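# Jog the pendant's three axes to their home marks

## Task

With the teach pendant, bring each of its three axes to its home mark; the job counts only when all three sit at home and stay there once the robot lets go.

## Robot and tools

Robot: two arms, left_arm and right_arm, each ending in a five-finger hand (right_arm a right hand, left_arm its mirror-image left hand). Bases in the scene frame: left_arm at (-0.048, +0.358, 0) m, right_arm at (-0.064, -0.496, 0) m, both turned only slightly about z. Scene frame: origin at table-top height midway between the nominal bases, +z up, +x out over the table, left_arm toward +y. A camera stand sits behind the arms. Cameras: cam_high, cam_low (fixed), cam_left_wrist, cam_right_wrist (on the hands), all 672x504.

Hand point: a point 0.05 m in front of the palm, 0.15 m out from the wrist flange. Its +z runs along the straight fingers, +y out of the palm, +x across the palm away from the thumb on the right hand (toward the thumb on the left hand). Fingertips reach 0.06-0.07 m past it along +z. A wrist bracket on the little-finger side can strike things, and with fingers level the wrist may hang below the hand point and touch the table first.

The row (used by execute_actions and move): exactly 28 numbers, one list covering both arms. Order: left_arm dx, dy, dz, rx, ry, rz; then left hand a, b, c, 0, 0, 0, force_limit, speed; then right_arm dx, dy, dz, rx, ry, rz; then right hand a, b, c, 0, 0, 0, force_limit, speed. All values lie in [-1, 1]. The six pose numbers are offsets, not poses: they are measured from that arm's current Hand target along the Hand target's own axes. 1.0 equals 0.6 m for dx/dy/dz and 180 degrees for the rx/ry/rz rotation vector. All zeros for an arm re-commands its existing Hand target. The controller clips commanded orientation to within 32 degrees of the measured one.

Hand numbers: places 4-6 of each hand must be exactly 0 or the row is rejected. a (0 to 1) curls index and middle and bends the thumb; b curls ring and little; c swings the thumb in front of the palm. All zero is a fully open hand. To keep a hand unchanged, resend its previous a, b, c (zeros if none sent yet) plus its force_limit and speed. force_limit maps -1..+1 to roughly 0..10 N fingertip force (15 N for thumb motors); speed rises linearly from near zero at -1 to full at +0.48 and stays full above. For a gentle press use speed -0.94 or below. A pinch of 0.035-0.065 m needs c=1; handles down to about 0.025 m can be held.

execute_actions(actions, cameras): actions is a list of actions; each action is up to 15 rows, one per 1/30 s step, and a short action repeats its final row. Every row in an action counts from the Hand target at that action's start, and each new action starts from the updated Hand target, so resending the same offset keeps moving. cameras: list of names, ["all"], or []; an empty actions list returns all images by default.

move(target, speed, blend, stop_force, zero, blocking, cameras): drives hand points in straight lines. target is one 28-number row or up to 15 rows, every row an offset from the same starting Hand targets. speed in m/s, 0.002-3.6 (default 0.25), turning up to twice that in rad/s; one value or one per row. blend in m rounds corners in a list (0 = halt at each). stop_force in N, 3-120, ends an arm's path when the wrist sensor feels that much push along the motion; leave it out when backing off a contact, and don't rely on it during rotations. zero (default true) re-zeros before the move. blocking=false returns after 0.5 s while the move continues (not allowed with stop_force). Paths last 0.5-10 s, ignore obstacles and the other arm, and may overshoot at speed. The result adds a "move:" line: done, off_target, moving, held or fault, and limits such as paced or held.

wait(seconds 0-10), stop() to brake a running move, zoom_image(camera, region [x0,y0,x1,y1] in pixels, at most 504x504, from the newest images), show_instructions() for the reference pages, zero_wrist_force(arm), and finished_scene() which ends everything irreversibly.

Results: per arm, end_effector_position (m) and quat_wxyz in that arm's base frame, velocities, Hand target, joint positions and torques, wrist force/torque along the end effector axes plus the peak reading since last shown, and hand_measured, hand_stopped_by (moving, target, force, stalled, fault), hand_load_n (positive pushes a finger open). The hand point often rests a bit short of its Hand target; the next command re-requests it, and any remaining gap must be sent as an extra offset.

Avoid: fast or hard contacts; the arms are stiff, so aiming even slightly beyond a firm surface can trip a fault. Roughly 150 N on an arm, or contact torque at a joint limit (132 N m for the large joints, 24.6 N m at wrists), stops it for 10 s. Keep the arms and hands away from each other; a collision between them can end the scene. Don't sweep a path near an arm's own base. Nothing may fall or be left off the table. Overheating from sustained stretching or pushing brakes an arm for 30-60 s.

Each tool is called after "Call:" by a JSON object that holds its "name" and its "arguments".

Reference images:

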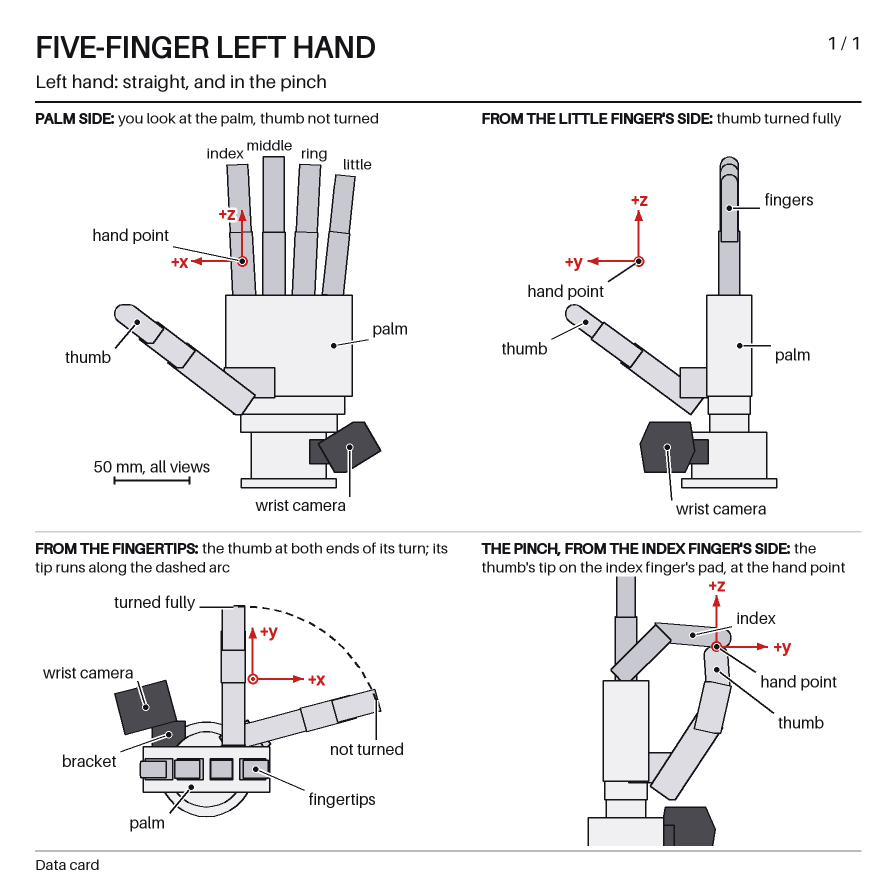

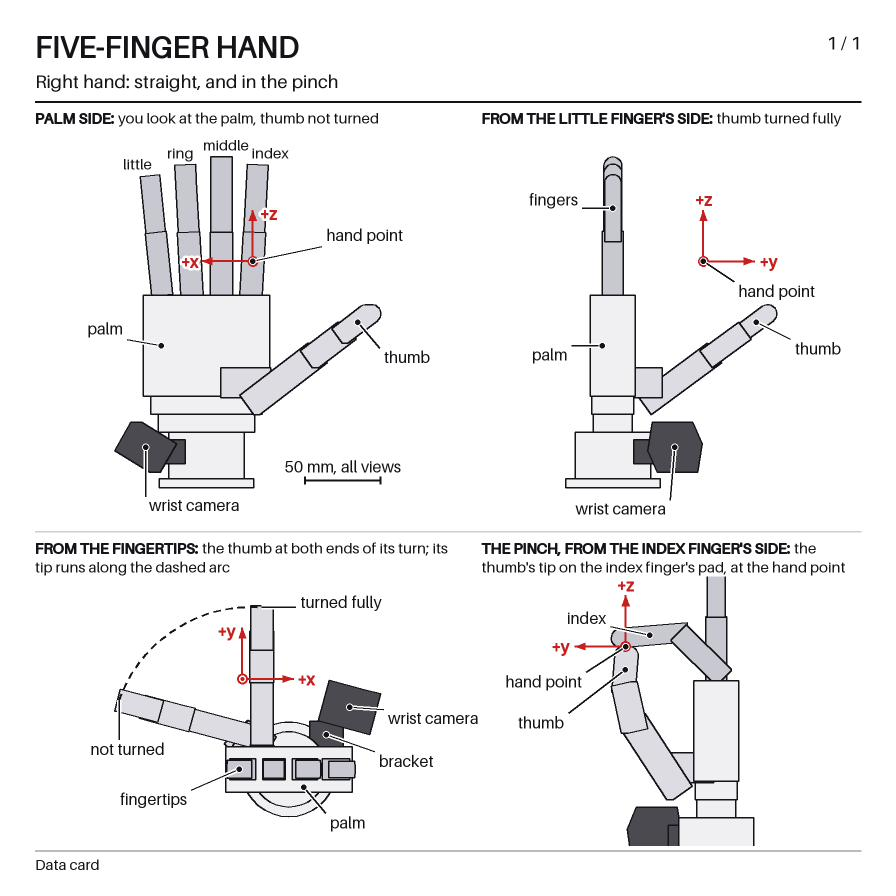

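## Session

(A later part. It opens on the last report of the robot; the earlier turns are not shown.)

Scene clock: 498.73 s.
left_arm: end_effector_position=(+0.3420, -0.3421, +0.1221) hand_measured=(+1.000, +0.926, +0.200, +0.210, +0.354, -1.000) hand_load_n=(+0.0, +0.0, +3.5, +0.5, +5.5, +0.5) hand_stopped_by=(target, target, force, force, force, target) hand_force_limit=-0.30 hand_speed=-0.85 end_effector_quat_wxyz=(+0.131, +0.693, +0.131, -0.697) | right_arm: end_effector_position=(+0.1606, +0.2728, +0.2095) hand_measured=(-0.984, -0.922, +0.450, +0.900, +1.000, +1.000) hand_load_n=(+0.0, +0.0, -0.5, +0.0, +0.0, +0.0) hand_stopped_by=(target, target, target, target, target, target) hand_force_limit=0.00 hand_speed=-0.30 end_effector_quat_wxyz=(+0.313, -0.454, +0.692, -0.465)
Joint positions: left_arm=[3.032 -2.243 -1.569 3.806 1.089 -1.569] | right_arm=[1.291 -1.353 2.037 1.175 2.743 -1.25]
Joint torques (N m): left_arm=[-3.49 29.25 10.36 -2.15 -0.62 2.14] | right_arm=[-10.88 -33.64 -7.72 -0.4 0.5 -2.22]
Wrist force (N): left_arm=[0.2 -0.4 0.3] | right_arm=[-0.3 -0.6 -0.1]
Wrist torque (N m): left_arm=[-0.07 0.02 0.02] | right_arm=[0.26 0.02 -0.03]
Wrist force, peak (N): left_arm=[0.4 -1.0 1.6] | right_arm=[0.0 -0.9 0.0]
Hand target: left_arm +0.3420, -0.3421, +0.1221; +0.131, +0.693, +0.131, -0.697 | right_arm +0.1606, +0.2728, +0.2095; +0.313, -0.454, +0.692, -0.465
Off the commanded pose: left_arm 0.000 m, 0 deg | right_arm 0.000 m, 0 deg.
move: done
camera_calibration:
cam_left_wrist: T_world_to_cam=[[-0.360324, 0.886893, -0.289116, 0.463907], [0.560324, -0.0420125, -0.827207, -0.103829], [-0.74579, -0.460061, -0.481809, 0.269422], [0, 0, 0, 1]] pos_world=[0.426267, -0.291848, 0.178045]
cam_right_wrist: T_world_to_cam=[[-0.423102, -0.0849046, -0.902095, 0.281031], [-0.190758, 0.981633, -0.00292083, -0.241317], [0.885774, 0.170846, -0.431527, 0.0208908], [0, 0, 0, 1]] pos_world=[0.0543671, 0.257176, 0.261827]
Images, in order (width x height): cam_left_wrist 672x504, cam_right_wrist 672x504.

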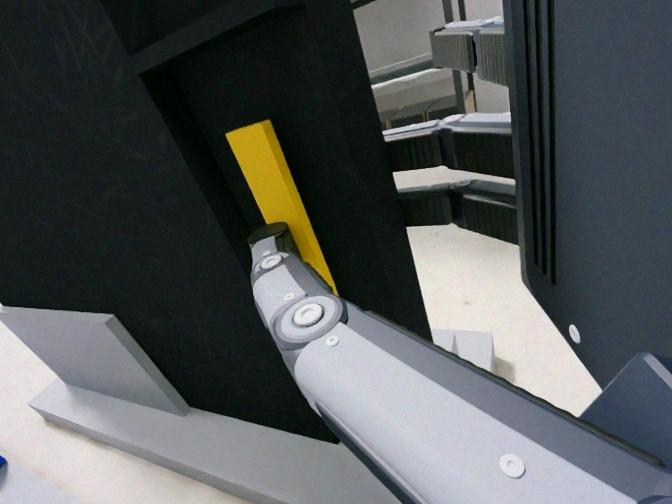

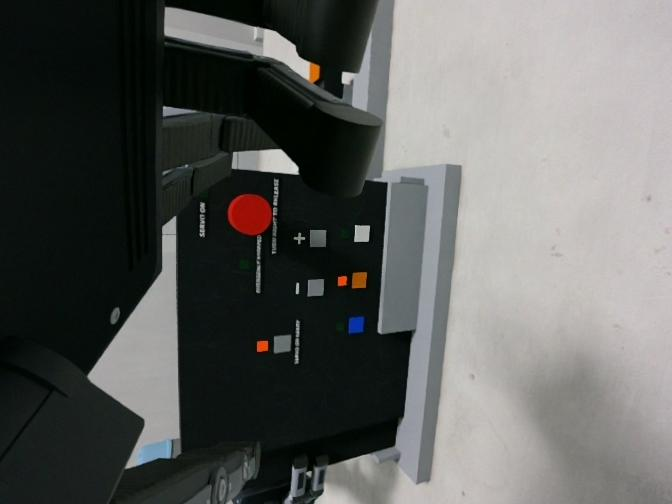

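Call:
{"name": "move", "arguments": {"target": [0,0,0,0,0,0,0.58,0,1,0,0,0,-0.1,-0.85,0,0,0,0,0,0,0.15,1,0,0,0,0,0,-0.3], "cameras": ["cam_left_wrist","cam_right_wrist"]}}

Call:
{"name": "zoom_image", "arguments": {"camera": "cam_left_wrist", "region": [100, 60, 420, 380]}}

Call:
{"name": "zoom_image", "arguments": {"camera": "cam_right_wrist", "region": [160, 160, 320, 320]}}

Scene clock: 505.20 s.
left_arm: end_effector_position=(+0.3420, -0.3421, +0.1221) hand_measured=(+1.000, +0.914, +0.188, +0.184, +0.350, -1.000) hand_load_n=(+0.0, +0.0, +0.5, +4.5, +6.5, +0.5) hand_stopped_by=(target, target, force, force, force, target) hand_force_limit=-0.10 hand_speed=-0.85 end_effector_quat_wxyz=(+0.131, +0.693, +0.131, -0.697) | right_arm: end_effector_position=(+0.1606, +0.2728, +0.2095) hand_measured=(-0.984, -0.922, +0.450, +0.900, +1.000, +1.000) hand_load_n=(+0.0, +0.0, +0.0, +0.0, +0.0, -0.5) hand_stopped_by=(target, target, target, target, target, target) hand_force_limit=0.00 hand_speed=-0.30 end_effector_quat_wxyz=(+0.313, -0.454, +0.692, -0.465)
Joint positions: left_arm=[3.032 -2.243 -1.569 3.806 1.089 -1.569] | right_arm=[1.291 -1.353 2.037 1.175 2.743 -1.25]
Joint torques (N m): left_arm=[-2.63 30.36 10.72 -1.22 -1.38 2.23] | right_arm=[-10.79 -33.02 -8.03 -0.33 0.3 -2.1]
Wrist force (N): left_arm=[1.0 -0.5 0.5] | right_arm=[-0.3 -0.7 0.2]
Wrist torque (N m): left_arm=[-0.05 0.00 -0.05] | right_arm=[0.24 0.03 -0.02]
Wrist force, peak (N): left_arm=[0.3 -2.1 1.7] | right_arm=[-0.3 -0.9 0.0]
Hand target: left_arm +0.3420, -0.3421, +0.1221; +0.131, +0.693, +0.131, -0.697 | right_arm +0.1606, +0.2728, +0.2095; +0.313, -0.454, +0.692, -0.465
Off the commanded pose: left_arm 0.000 m, 0 deg | right_arm 0.000 m, 0 deg.
move: done
camera_calibration:
cam_left_wrist: T_world_to_cam=[[-0.360353, 0.886876, -0.289133, 0.463917], [0.560365, -0.0419857, -0.827181, -0.103844], [-0.745746, -0.460097, -0.481845, 0.269399], [0, 0, 0, 1]] pos_world=[0.426267, -0.291848, 0.178045]
cam_right_wrist: T_world_to_cam=[[-0.423102, -0.0849046, -0.902095, 0.281031], [-0.190758, 0.981633, -0.00292083, -0.241317], [0.885774, 0.170846, -0.431527, 0.0208908], [0, 0, 0, 1]] pos_world=[0.0543671, 0.257176, 0.261827]
Images, in order (width x height): cam_left_wrist 672x504, cam_right_wrist 672x504.

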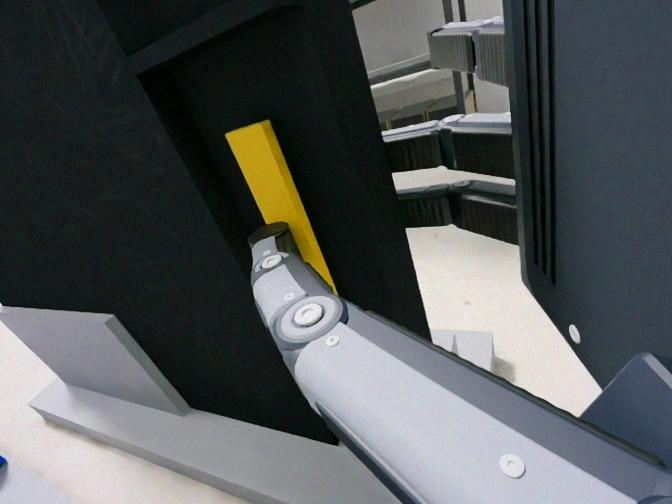

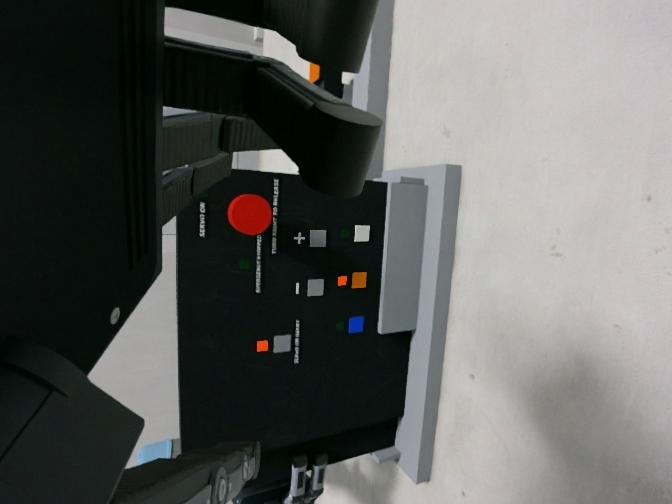

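Scaled by 1.575.

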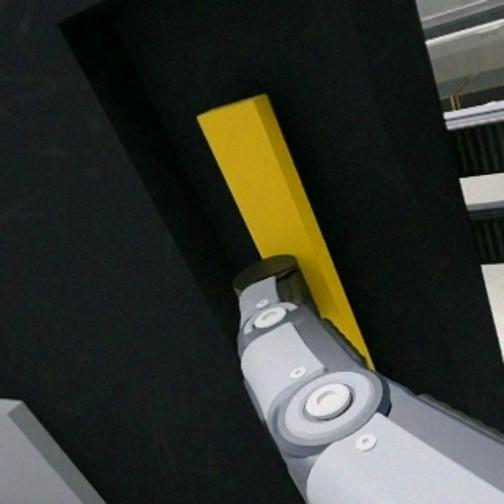

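Scaled by 3.150.

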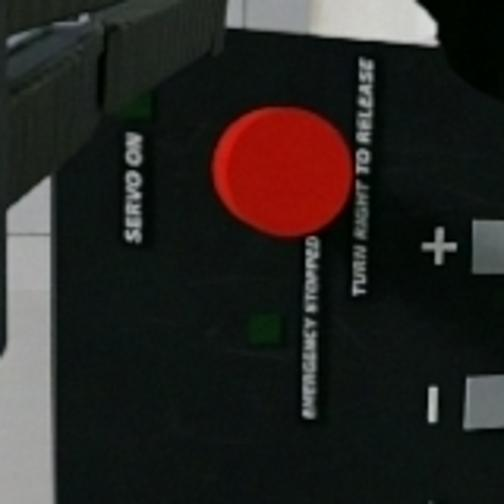

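Call:
{"name": "move", "arguments": {"target": [0,0,0,0,0,0,0.66,0,1,0,0,0,0.1,-0.85,0,0,0,0,0,0,0.15,1,0,0,0,0,0,-0.3], "cameras": ["cam_left_wrist","cam_right_wrist","cam_high"]}}

Call:
{"name": "zoom_image", "arguments": {"camera": "cam_left_wrist", "region": [100, 60, 420, 380]}}

Call:
{"name": "zoom_image", "arguments": {"camera": "cam_right_wrist", "region": [160, 160, 320, 320]}}

Scene clock: 513.47 s.
left_arm: end_effector_position=(+0.3420, -0.3421, +0.1221) hand_measured=(+1.000, +0.902, +0.164, +0.172, +0.342, -1.000) hand_load_n=(+0.0, +0.0, +6.5, +2.5, +10.5, +1.0) hand_stopped_by=(target, target, force, force, force, target) hand_force_limit=0.10 hand_speed=-0.85 end_effector_quat_wxyz=(+0.131, +0.693, +0.131, -0.697) | right_arm: end_effector_position=(+0.1606, +0.2728, +0.2095) hand_measured=(-0.984, -0.922, +0.450, +0.900, +1.000, +1.000) hand_load_n=(+0.0, +0.0, +0.0, +0.0, +0.0, +0.0) hand_stopped_by=(target, target, target, target, target, target) hand_force_limit=0.00 hand_speed=-0.30 end_effector_quat_wxyz=(+0.313, -0.454, +0.692, -0.465)
Joint positions: left_arm=[3.032 -2.243 -1.569 3.806 1.089 -1.569] | right_arm=[1.291 -1.353 2.037 1.175 2.743 -1.25]
Joint torques (N m): left_arm=[-1.12 30.89 11.33 -0.01 -1.08 2.09] | right_arm=[-10.54 -33.93 -8 -0.25 0.5 -2.27]
Wrist force (N): left_arm=[0.3 -1.4 0.7] | right_arm=[-0.3 -0.5 0.1]
Wrist torque (N m): left_arm=[-0.09 0.07 0.03] | right_arm=[0.25 0.03 -0.03]
Wrist force, peak (N): left_arm=[1.0 -1.7 1.9] | right_arm=[-0.4 -0.8 0.0]
Hand target: left_arm +0.3420, -0.3421, +0.1221; +0.131, +0.693, +0.131, -0.697 | right_arm +0.1606, +0.2728, +0.2095; +0.313, -0.454, +0.692, -0.465
Off the commanded pose: left_arm 0.000 m, 0 deg | right_arm 0.000 m, 0 deg.
move: done
camera_calibration:
cam_left_wrist: T_world_to_cam=[[-0.360353, 0.886876, -0.289133, 0.463917], [0.560365, -0.0419857, -0.827181, -0.103844], [-0.745746, -0.460097, -0.481845, 0.269399], [0, 0, 0, 1]] pos_world=[0.426267, -0.291848, 0.178045]
cam_right_wrist: T_world_to_cam=[[-0.423102, -0.0849046, -0.902095, 0.281031], [-0.190758, 0.981633, -0.00292083, -0.241317], [0.885774, 0.170846, -0.431527, 0.0208908], [0, 0, 0, 1]] pos_world=[0.0543671, 0.257176, 0.261827]
Images, in order (width x height): cam_high 672x504, cam_left_wrist 672x504, cam_right_wrist 672x504.

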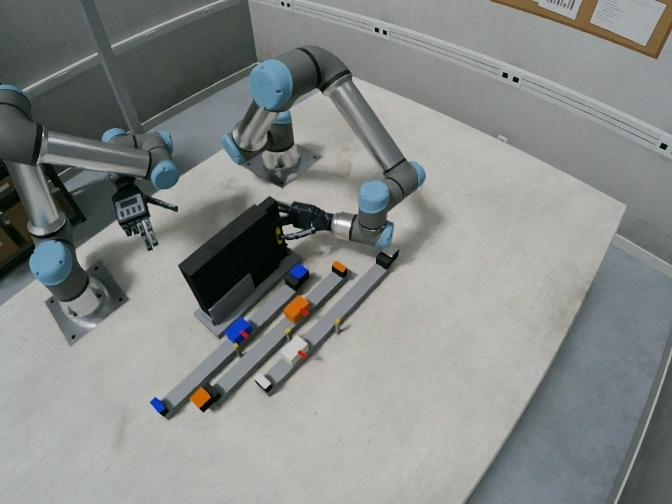

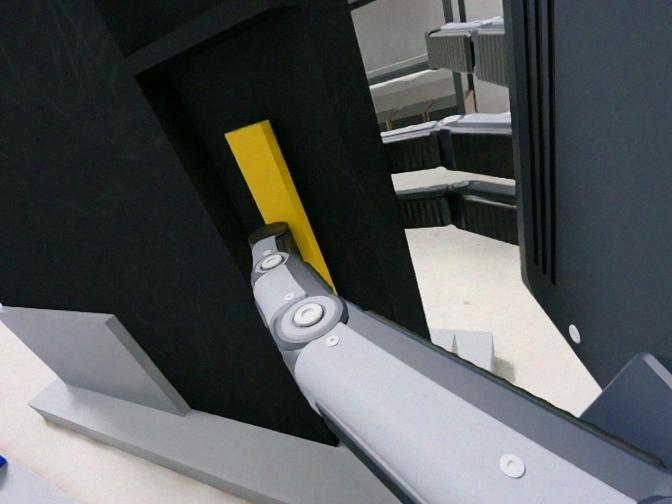

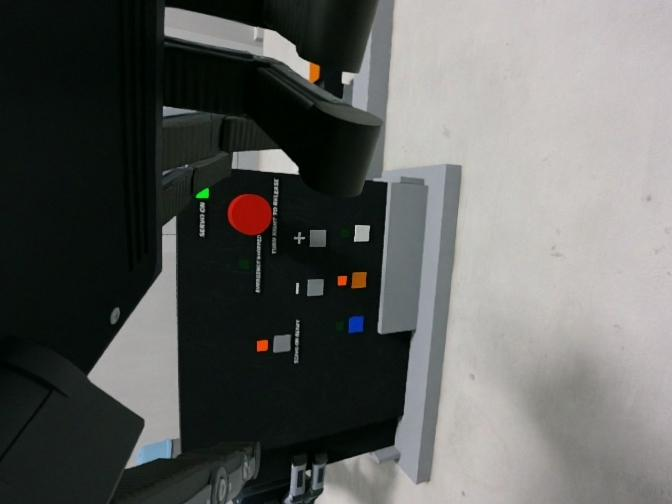

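Scaled by 1.575.

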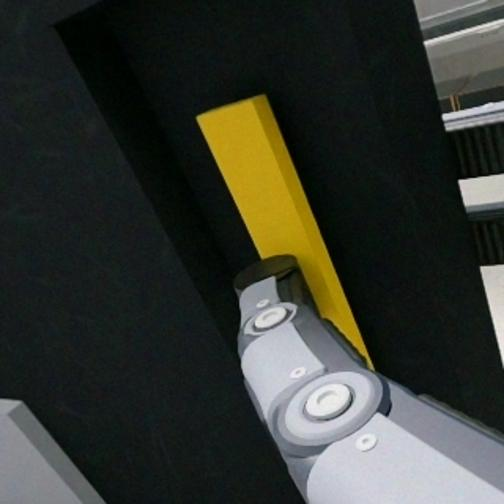

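Scaled by 3.150.

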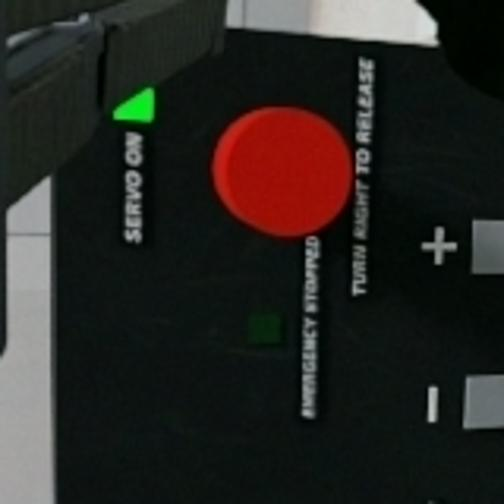

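Call:
{"name": "move", "arguments": {"target": [[0,0,0,0,0,0,0.66,0,1,0,0,0,0.1,-0.85,-0.0992,0.1423,0.1,0.0083,-0.196,-0.0786,0.15,1,0,0,0,0,0,-0.3],[0,0,0,0,0,0,0.66,0,1,0,0,0,0.1,-0.85,-0.1345,0.116,0.167,0.0083,-0.196,-0.0786,0.15,1,0,0,0,0,0,-0.3]], "speed": 0.25, "blend": 0.01, "cameras": ["cam_right_wrist","cam_high"]}}

Scene clock: 551.93 s.
left_arm: end_effector_position=(+0.3420, -0.3421, +0.1221) hand_measured=(+1.000, +0.902, +0.164, +0.172, +0.342, -1.000) hand_load_n=(+0.0, +0.0, +6.5, +2.5, +10.5, +1.0) hand_stopped_by=(target, target, force, force, force, target) hand_force_limit=0.10 hand_speed=-0.85 end_effector_quat_wxyz=(+0.131, +0.693, +0.131, -0.697) | right_arm: end_effector_position=(+0.2543, +0.3216, +0.1085) hand_measured=(-0.984, -0.922, +0.450, +0.900, +1.000, +1.000) hand_load_n=(+0.0, +0.0, +0.0, +0.0, +0.0, +0.0) hand_stopped_by=(target, target, target, target, target, target) hand_force_limit=0.00 hand_speed=-0.30 end_effector_quat_wxyz=(-0.454, +0.650, -0.499, +0.349)
Joint positions: left_arm=[3.032 -2.243 -1.569 3.806 1.089 -1.569] | right_arm=[0.762 -1.735 2.39 -0.26 2.039 -2.956]
Joint torques (N m): left_arm=[0.5 32.72 10.42 0 -0.44 1.85] | right_arm=[-10.79 -19.89 -10.87 -3.28 -0.92 -2.28]
Wrist force (N): left_arm=[0.4 -1.4 0.9] | right_arm=[0.3 -0.5 -0.2]
Wrist torque (N m): left_arm=[-0.10 0.08 0.03] | right_arm=[0.30 -0.05 -0.01]
Wrist force, peak (N): left_arm=[0.6 -1.7 0.9] | right_arm=[0.4 -1.0 0.6]
Hand target: left_arm +0.3420, -0.3421, +0.1221; +0.131, +0.693, +0.131, -0.697 | right_arm +0.2544, +0.3216, +0.1084; -0.454, +0.650, -0.499, +0.349
Off the commanded pose: left_arm 0.000 m, 0 deg | right_arm 0.000 m, 0 deg.
move: done
camera_calibration:
cam_right_wrist: T_world_to_cam=[[-0.252104, -0.329751, -0.909784, 0.269853], [-0.753986, 0.656254, -0.0289269, -0.0209556], [0.606588, 0.678672, -0.414072, -0.208236], [0, 0, 0, 1]] pos_world=[0.178545, 0.244061, 0.158677]
Images, in order (width x height): cam_high 672x504, cam_right_wrist 672x504.

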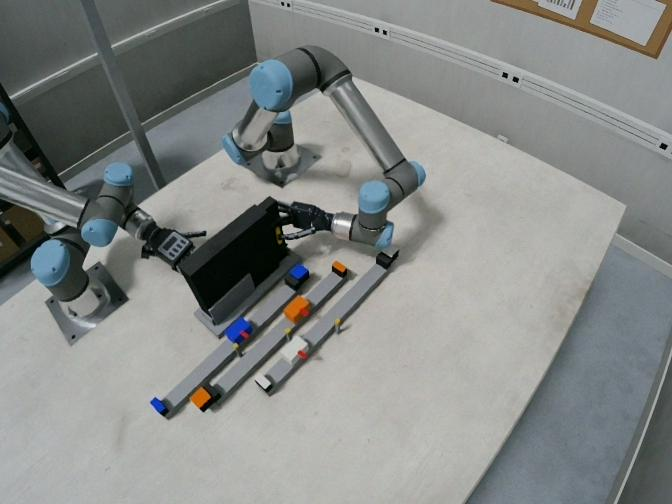

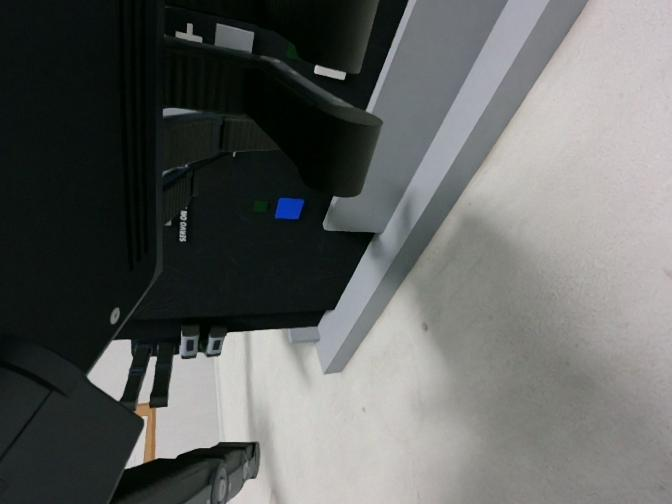

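Call:
{"name": "move", "arguments": {"target": [0,0,0,0,0,0,0.66,0,1,0,0,0,0.1,-0.85,0.00683,-0.01117,0.03067,0,0,0,0.15,1,0,0,0,0,0,-0.3], "speed": 0.03, "stop_force": 5}}

Call:
{"name": "move", "arguments": {"target": [0,0,0,0,0,0,0.66,0,1,0,0,0,0.1,-0.85,-0.0041,0.0067,-0.0184,0,0,0,0.15,1,0,0,0,0,0,-0.3], "speed": 0.1, "cameras": ["cam_high","cam_right_wrist"]}}

Scene clock: 574.07 s.
left_arm: end_effector_position=(+0.3420, -0.3421, +0.1221) hand_measured=(+1.000, +0.902, +0.164, +0.172, +0.342, -1.000) hand_load_n=(+0.0, +0.0, +7.0, +3.0, +10.0, +1.5) hand_stopped_by=(target, target, force, force, force, target) hand_force_limit=0.10 hand_speed=-0.85 end_effector_quat_wxyz=(+0.131, +0.693, +0.131, -0.697) | right_arm: end_effector_position=(+0.2666, +0.3223, +0.1085) hand_measured=(-0.984, -0.922, +0.450, +0.900, +1.000, +1.000) hand_load_n=(+0.0, +0.0, +0.0, -0.5, +0.0, +0.0) hand_stopped_by=(target, target, target, target, target, target) hand_force_limit=0.00 hand_speed=-0.30 end_effector_quat_wxyz=(-0.454, +0.650, -0.499, +0.349)
Joint positions: left_arm=[3.032 -2.243 -1.569 3.806 1.089 -1.569] | right_arm=[0.723 -1.725 2.381 -0.268 2.004 -2.973]
Joint torques (N m): left_arm=[2.01 33.19 10.99 0.08 -0.28 1.95] | right_arm=[8.01 -19.31 -11.73 1.88 2.08 2.34]
Wrist force (N): left_arm=[-0.2 -1.0 3.1] | right_arm=[0.3 -0.4 -6.7]
Wrist torque (N m): left_arm=[-0.11 0.08 -0.01] | right_arm=[0.71 -0.04 -0.07]
Wrist force, peak (N): left_arm=[-1.1 0.1 8.4] | right_arm=[-0.3 -2.9 -33.9]
Hand target: left_arm +0.3420, -0.3421, +0.1221; +0.131, +0.693, +0.131, -0.697 | right_arm +0.2666, +0.3223, +0.1085; -0.454, +0.650, -0.499, +0.349 (not the last commanded pose)
Off the commanded pose: left_arm 0.000 m, 0 deg | right_arm 0.008 m, 0 deg.
move: contact (right_arm)

Scene clock: 575.00 s.
left_arm: end_effector_position=(+0.3420, -0.3421, +0.1221) hand_measured=(+1.000, +0.902, +0.164, +0.172, +0.342, -1.000) hand_load_n=(+0.0, +0.0, +6.5, +2.5, +10.5, +1.0) hand_stopped_by=(target, target, force, force, force, target) hand_force_limit=0.10 hand_speed=-0.85 end_effector_quat_wxyz=(+0.131, +0.693, +0.131, -0.697) | right_arm: end_effector_position=(+0.2548, +0.3216, +0.1085) hand_measured=(-0.984, -0.922, +0.450, +0.900, +1.000, +1.000) hand_load_n=(+0.0, +0.5, +0.0, +0.0, +0.0, +0.0) hand_stopped_by=(target, target, target, target, target, target) hand_force_limit=0.00 hand_speed=-0.30 end_effector_quat_wxyz=(-0.454, +0.650, -0.499, +0.349)
Joint positions: left_arm=[3.032 -2.243 -1.569 3.806 1.089 -1.569] | right_arm=[0.76 -1.735 2.389 -0.26 2.038 -2.957]
Joint torques (N m): left_arm=[3.03 33.58 10.24 0.21 -0.14 1.84] | right_arm=[8.87 -20.46 -11.57 2.47 2.05 2.47]
Wrist force (N): left_arm=[1.0 -1.4 1.3] | right_arm=[0.2 -0.6 -0.5]
Wrist torque (N m): left_arm=[-0.08 0.11 0.03] | right_arm=[0.30 -0.03 -0.13]
Wrist force, peak (N): left_arm=[-0.1 -1.3 3.3] | right_arm=[0.2 -0.7 -6.6]
Hand target: left_arm +0.3420, -0.3421, +0.1221; +0.131, +0.693, +0.131, -0.697 | right_arm +0.2546, +0.3216, +0.1085; -0.454, +0.650, -0.499, +0.349
Off the commanded pose: left_arm 0.000 m, 0 deg | right_arm 0.000 m, 0 deg.
move: done
camera_calibration:
cam_right_wrist: T_world_to_cam=[[-0.252104, -0.329751, -0.909784, 0.269954], [-0.753986, 0.656254, -0.0289269, -0.020654], [0.606588, 0.678672, -0.414072, -0.208479], [0, 0, 0, 1]] pos_world=[0.178945, 0.244061, 0.158677]
Images, in order (width x height): cam_high 672x504, cam_right_wrist 672x504.

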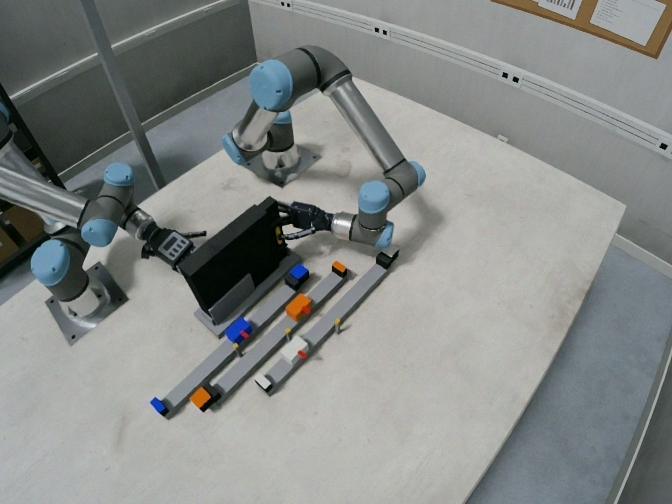

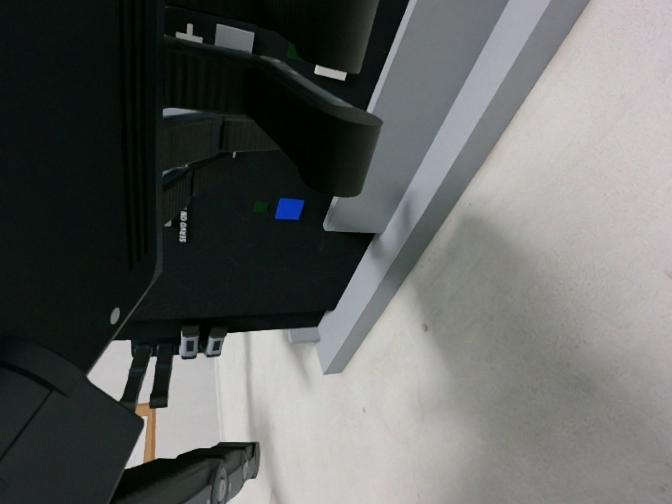

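Call:
{"name": "zoom_image", "arguments": {"camera": "cam_high", "region": [130, 210, 410, 420]}}

Call:
{"name": "zoom_image", "arguments": {"camera": "cam_right_wrist", "region": [150, 0, 420, 260]}}

Scaled by 1.800.

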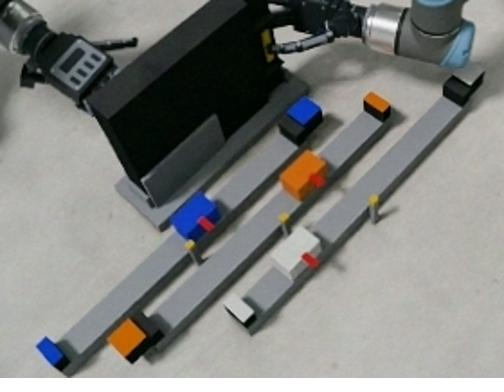

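Scaled by 1.867.

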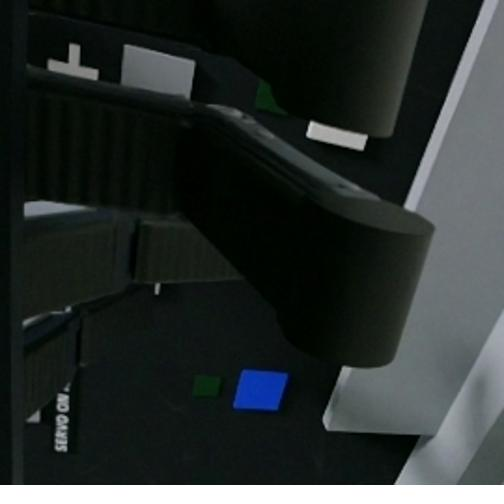

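Call:
{"name": "move", "arguments": {"target": [0,0,0,0,0,0,0.66,0,1,0,0,0,0.1,-0.85,0.0752,0.0054,-0.0149,0,0,0,0.15,1,0,0,0,0,0,-0.3], "speed": 0.1}}

Call:
{"name": "move", "arguments": {"target": [0,0,0,0,0,0,0.66,0,1,0,0,0,0.1,-0.85,0.00683,-0.01117,0.03067,0,0,0,0.15,1,0,0,0,0,0,-0.3], "speed": 0.012, "stop_force": 5}}

Call:
{"name": "wait", "arguments": {"seconds": 1.0, "cameras": ["cam_high"]}}

Call:
{"name": "move", "arguments": {"target": [0,0,0,0,0,0,0.66,0,1,0,0,0,0.1,-0.85,-0.0034,0.0056,-0.0153,0,0,0,0.15,1,0,0,0,0,0,-0.3], "speed": 0.1, "cameras": ["cam_high","cam_right_wrist"]}}

Scene clock: 588.97 s.
left_arm: end_effector_position=(+0.3420, -0.3421, +0.1221) hand_measured=(+1.000, +0.902, +0.164, +0.172, +0.342, -1.000) hand_load_n=(+0.0, +0.0, +6.5, +2.5, +10.5, +1.0) hand_stopped_by=(target, target, force, force, force, target) hand_force_limit=0.10 hand_speed=-0.85 end_effector_quat_wxyz=(+0.131, +0.693, +0.131, -0.697) | right_arm: end_effector_position=(+0.2571, +0.2756, +0.1085) hand_measured=(-0.984, -0.922, +0.450, +0.900, +1.000, +1.000) hand_load_n=(+0.0, +0.0, +0.0, +0.0, +0.0, +0.0) hand_stopped_by=(target, target, target, target, target, target) hand_force_limit=0.00 hand_speed=-0.30 end_effector_quat_wxyz=(-0.454, +0.650, -0.499, +0.349) end_effector_velocity=(+0.000, +0.000, +0.001) end_effector_angular_velocity=(+0.001, -0.001, +0.002)
Joint positions: left_arm=[3.032 -2.243 -1.569 3.806 1.089 -1.569] | right_arm=[0.544 -1.91 2.503 -0.229 1.837 -3.043]
Joint velocities: left_arm=[within noise] | right_arm=[-0.003 -0.002 0 0 -0.005 -0.001]
Joint torques (N m): left_arm=[2.97 35.43 10.41 0.12 0.4 1.81] | right_arm=[-12.01 -14.32 -12.16 2.18 -0.92 -2.35]
Wrist force (N): left_arm=[1.2 -1.5 1.0] | right_arm=[0.0 -0.4 0.0]
Wrist torque (N m): left_arm=[-0.07 0.07 0.04] | right_arm=[0.32 0.01 0.01]
Wrist force, peak (N): left_arm=[1.4 -1.8 1.5] | right_arm=[0.6 -0.6 -0.7]
Hand target: left_arm +0.3420, -0.3421, +0.1221; +0.131, +0.693, +0.131, -0.697 | right_arm +0.2571, +0.2756, +0.1085; -0.454, +0.650, -0.499, +0.349
Off the commanded pose: left_arm 0.000 m, 0 deg | right_arm 0.000 m, 0 deg.
move: done

Scene clock: 591.13 s.
left_arm: end_effector_position=(+0.3420, -0.3421, +0.1221) hand_measured=(+1.000, +0.902, +0.164, +0.172, +0.342, -1.000) hand_load_n=(+0.0, +0.0, +8.0, +3.0, +10.0, +1.0) hand_stopped_by=(target, target, force, force, force, target) hand_force_limit=0.10 hand_speed=-0.85 end_effector_quat_wxyz=(+0.131, +0.693, +0.131, -0.697) | right_arm: end_effector_position=(+0.2687, +0.2762, +0.1085) hand_measured=(-0.984, -0.922, +0.450, +0.900, +1.000, +1.000) hand_load_n=(+0.0, +0.0, +0.0, -0.5, +0.0, -0.5) hand_stopped_by=(target, target, target, target, target, target) hand_force_limit=0.00 hand_speed=-0.30 end_effector_quat_wxyz=(-0.454, +0.650, -0.499, +0.349)
Joint positions: left_arm=[3.032 -2.243 -1.569 3.806 1.089 -1.569] | right_arm=[0.509 -1.893 2.493 -0.239 1.804 -3.056]
Joint torques (N m): left_arm=[4.58 36.02 10.49 0.09 0.38 1.78] | right_arm=[7.68 -13.25 -12.83 1.83 1.97 2.3]
Wrist force (N): left_arm=[1.1 -1.0 4.4] | right_arm=[-0.3 -0.6 -4.0]
Wrist torque (N m): left_arm=[-0.13 0.12 0.02] | right_arm=[0.46 0.05 -0.03]
Wrist force, peak (N): left_arm=[1.3 -1.1 4.5] | right_arm=[-0.4 -0.3 -11.9]
Hand target: left_arm +0.3420, -0.3421, +0.1221; +0.131, +0.693, +0.131, -0.697 | right_arm +0.2687, +0.2762, +0.1085; -0.454, +0.650, -0.499, +0.349 (not the last commanded pose)
Off the commanded pose: left_arm 0.000 m, 0 deg | right_arm 0.008 m, 0 deg.
move: contact (right_arm)

Scene clock: 592.13 s.
left_arm: end_effector_position=(+0.3420, -0.3421, +0.1221) hand_measured=(+1.000, +0.902, +0.164, +0.172, +0.342, -1.000) hand_load_n=(+0.0, +0.0, +7.5, +3.0, +10.0, +1.0) hand_stopped_by=(target, target, force, force, force, target) hand_force_limit=0.10 hand_speed=-0.85 end_effector_quat_wxyz=(+0.131, +0.693, +0.131, -0.697) | right_arm: end_effector_position=(+0.2687, +0.2762, +0.1085) hand_measured=(-0.984, -0.922, +0.450, +0.900, +1.000, +1.000) hand_load_n=(+0.0, +0.0, +0.0, -1.0, +0.0, -0.5) hand_stopped_by=(target, target, target, target, target, target) hand_force_limit=0.00 hand_speed=-0.30 end_effector_quat_wxyz=(-0.454, +0.650, -0.499, +0.349)
Joint positions: left_arm=[3.032 -2.243 -1.569 3.806 1.089 -1.569] | right_arm=[0.509 -1.893 2.493 -0.239 1.804 -3.056]
Joint torques (N m): left_arm=[4.43 35.87 10.2 0.35 0.56 1.73] | right_arm=[8.5 -14.24 -12.84 1.89 1.83 2.57]
Wrist force (N): left_arm=[1.2 -1.0 4.3] | right_arm=[-0.1 -0.1 -4.2]
Wrist torque (N m): left_arm=[-0.12 0.11 0.02] | right_arm=[0.55 0.02 0.01]
Wrist force, peak (N): left_arm=[1.2 -1.2 4.5] | right_arm=[-0.2 -0.5 -4.5]
Hand target: left_arm +0.3420, -0.3421, +0.1221; +0.131, +0.693, +0.131, -0.697 | right_arm +0.2687, +0.2762, +0.1085; -0.454, +0.650, -0.499, +0.349 (not the last commanded pose)
Off the commanded pose: left_arm 0.000 m, 0 deg | right_arm 0.008 m, 0 deg.
wait: 1.00 s; at rest by 0.17 s
Images, in order (width x height): cam_high 672x504.

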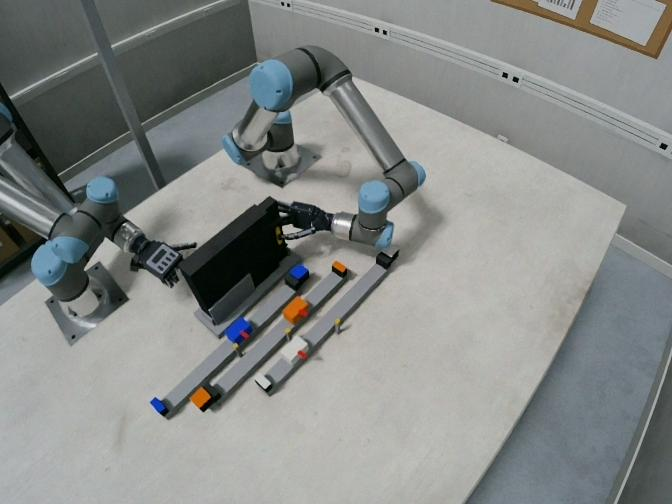

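Scene clock: 593.03 s.
left_arm: end_effector_position=(+0.3420, -0.3421, +0.1221) hand_measured=(+1.000, +0.902, +0.164, +0.172, +0.342, -1.000) hand_load_n=(+0.0, +0.0, +7.0, +2.5, +10.5, +1.0) hand_stopped_by=(target, target, force, force, force, target) hand_force_limit=0.10 hand_speed=-0.85 end_effector_quat_wxyz=(+0.131, +0.693, +0.131, -0.697) | right_arm: end_effector_position=(+0.2588, +0.2757, +0.1085) hand_measured=(-0.984, -0.922, +0.450, +0.900, +1.000, +1.000) hand_load_n=(+0.5, +0.0, +0.0, -0.5, +0.0, +0.0) hand_stopped_by=(target, target, target, target, target, target) hand_force_limit=0.00 hand_speed=-0.30 end_effector_quat_wxyz=(-0.454, +0.650, -0.499, +0.349)
Joint positions: left_arm=[3.032 -2.243 -1.569 3.806 1.089 -1.569] | right_arm=[0.538 -1.908 2.502 -0.23 1.831 -3.045]
Joint torques (N m): left_arm=[4.59 35.53 10.86 0.42 0.53 1.87] | right_arm=[9.75 -14.6 -12.47 2.35 2.15 2.48]
Wrist force (N): left_arm=[1.4 -1.4 1.6] | right_arm=[-0.2 -0.4 -0.1]
Wrist torque (N m): left_arm=[-0.10 0.06 0.05] | right_arm=[0.32 0.04 -0.11]
Wrist force, peak (N): left_arm=[1.2 -0.9 4.2] | right_arm=[-0.2 -0.2 -4.2]
Hand target: left_arm +0.3420, -0.3421, +0.1221; +0.131, +0.693, +0.131, -0.697 | right_arm +0.2587, +0.2757, +0.1085; -0.454, +0.650, -0.499, +0.349
Off the commanded pose: left_arm 0.000 m, 0 deg | right_arm 0.000 m, 0 deg.
move: done
camera_calibration:
cam_right_wrist: T_world_to_cam=[[-0.252144, -0.329757, -0.909771, 0.255859], [-0.75394, 0.656306, -0.0289303, 0.0125409], [0.606629, 0.678618, -0.4141, -0.179807], [0, 0, 0, 1]] pos_world=[0.183045, 0.198161, 0.158677]
Images, in order (width x height): cam_high 672x504, cam_right_wrist 672x504.

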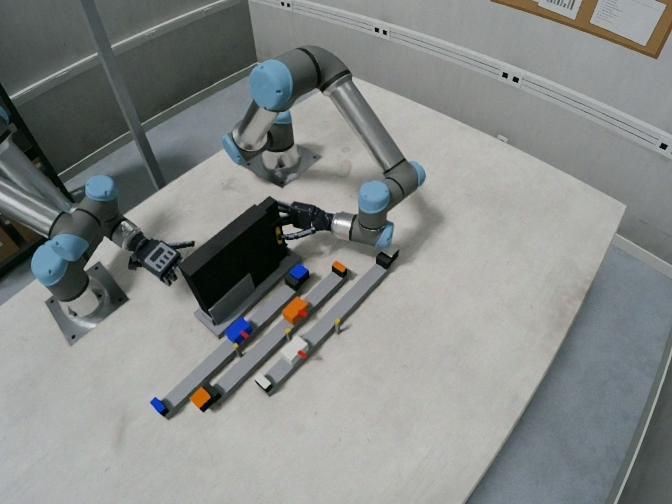

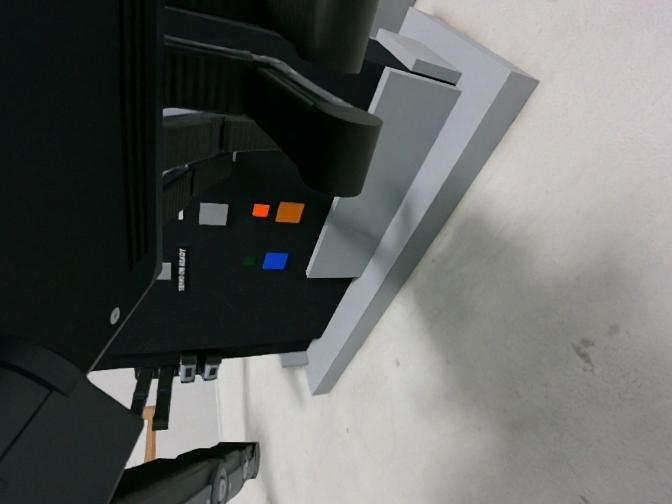

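Call:
{"name": "zoom_image", "arguments": {"camera": "cam_high", "region": [220, 250, 360, 370]}}

Scaled by 3.600.

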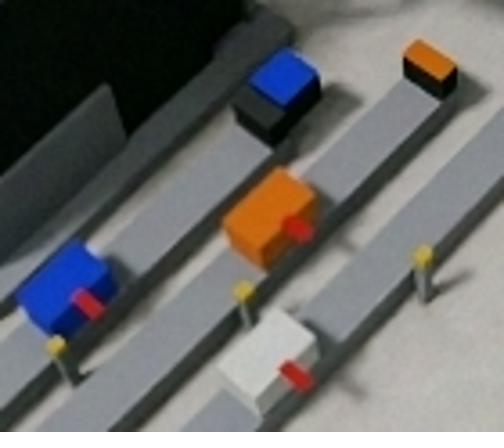

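Call:
{"name": "wait", "arguments": {"seconds": 0.1, "cameras": ["cam_low","cam_high"]}}

Call:
{"name": "zoom_image", "arguments": {"camera": "cam_low", "region": [200, 230, 480, 440]}}

Scene clock: 598.87 s.
left_arm: end_effector_position=(+0.3420, -0.3421, +0.1221) hand_measured=(+1.000, +0.902, +0.164, +0.172, +0.342, -1.000) hand_load_n=(+0.0, +0.0, +7.0, +2.5, +10.5, +1.5) hand_stopped_by=(target, target, force, force, force, target) hand_force_limit=0.10 hand_speed=-0.85 end_effector_quat_wxyz=(+0.131, +0.693, +0.131, -0.697) | right_arm: end_effector_position=(+0.2587, +0.2757, +0.1085) hand_measured=(-0.984, -0.922, +0.450, +0.900, +1.000, +1.000) hand_load_n=(+0.0, +0.0, +0.0, +0.0, +0.0, -0.5) hand_stopped_by=(target, target, target, target, target, target) hand_force_limit=0.00 hand_speed=-0.30 end_effector_quat_wxyz=(-0.454, +0.650, -0.499, +0.349)
Joint positions: left_arm=[3.032 -2.243 -1.569 3.806 1.089 -1.569] | right_arm=[0.538 -1.908 2.502 -0.23 1.832 -3.045]
Joint torques (N m): left_arm=[3.4 35.8 11.56 0.18 0.65 1.77] | right_arm=[10.7 -14.52 -12.08 2.02 1.75 2.37]
Wrist force (N): left_arm=[1.3 -1.3 1.8] | right_arm=[0.0 -0.2 -0.1]
Wrist torque (N m): left_arm=[-0.08 0.08 0.03] | right_arm=[0.35 0.01 -0.09]
Wrist force, peak (N): left_arm=[1.7 -1.4 2.0] | right_arm=[-0.2 -0.8 -0.5]
Hand target: left_arm +0.3420, -0.3421, +0.1221; +0.131, +0.693, +0.131, -0.697 | right_arm +0.2587, +0.2757, +0.1085; -0.454, +0.650, -0.499, +0.349
Off the commanded pose: left_arm 0.000 m, 0 deg | right_arm 0.000 m, 0 deg.
wait: 0.10 s; at rest from the start
Images, in order (width x height): cam_high 672x504, cam_low 672x504.

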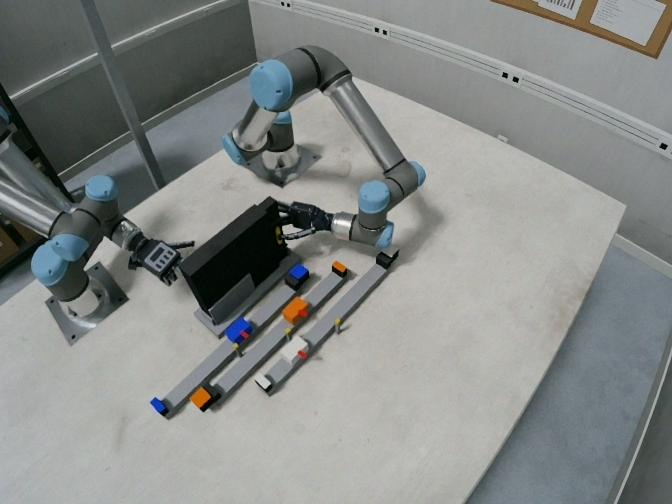

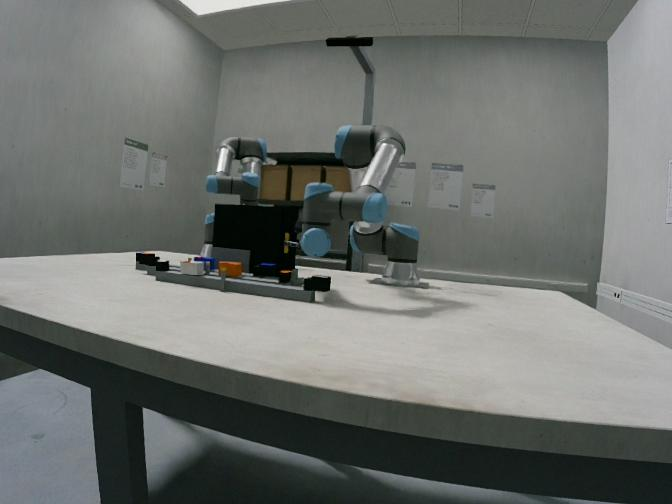

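Scaled by 1.800.

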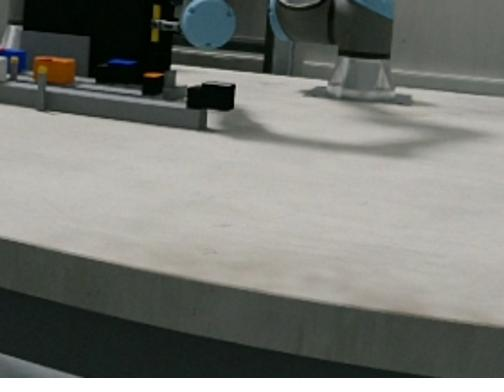

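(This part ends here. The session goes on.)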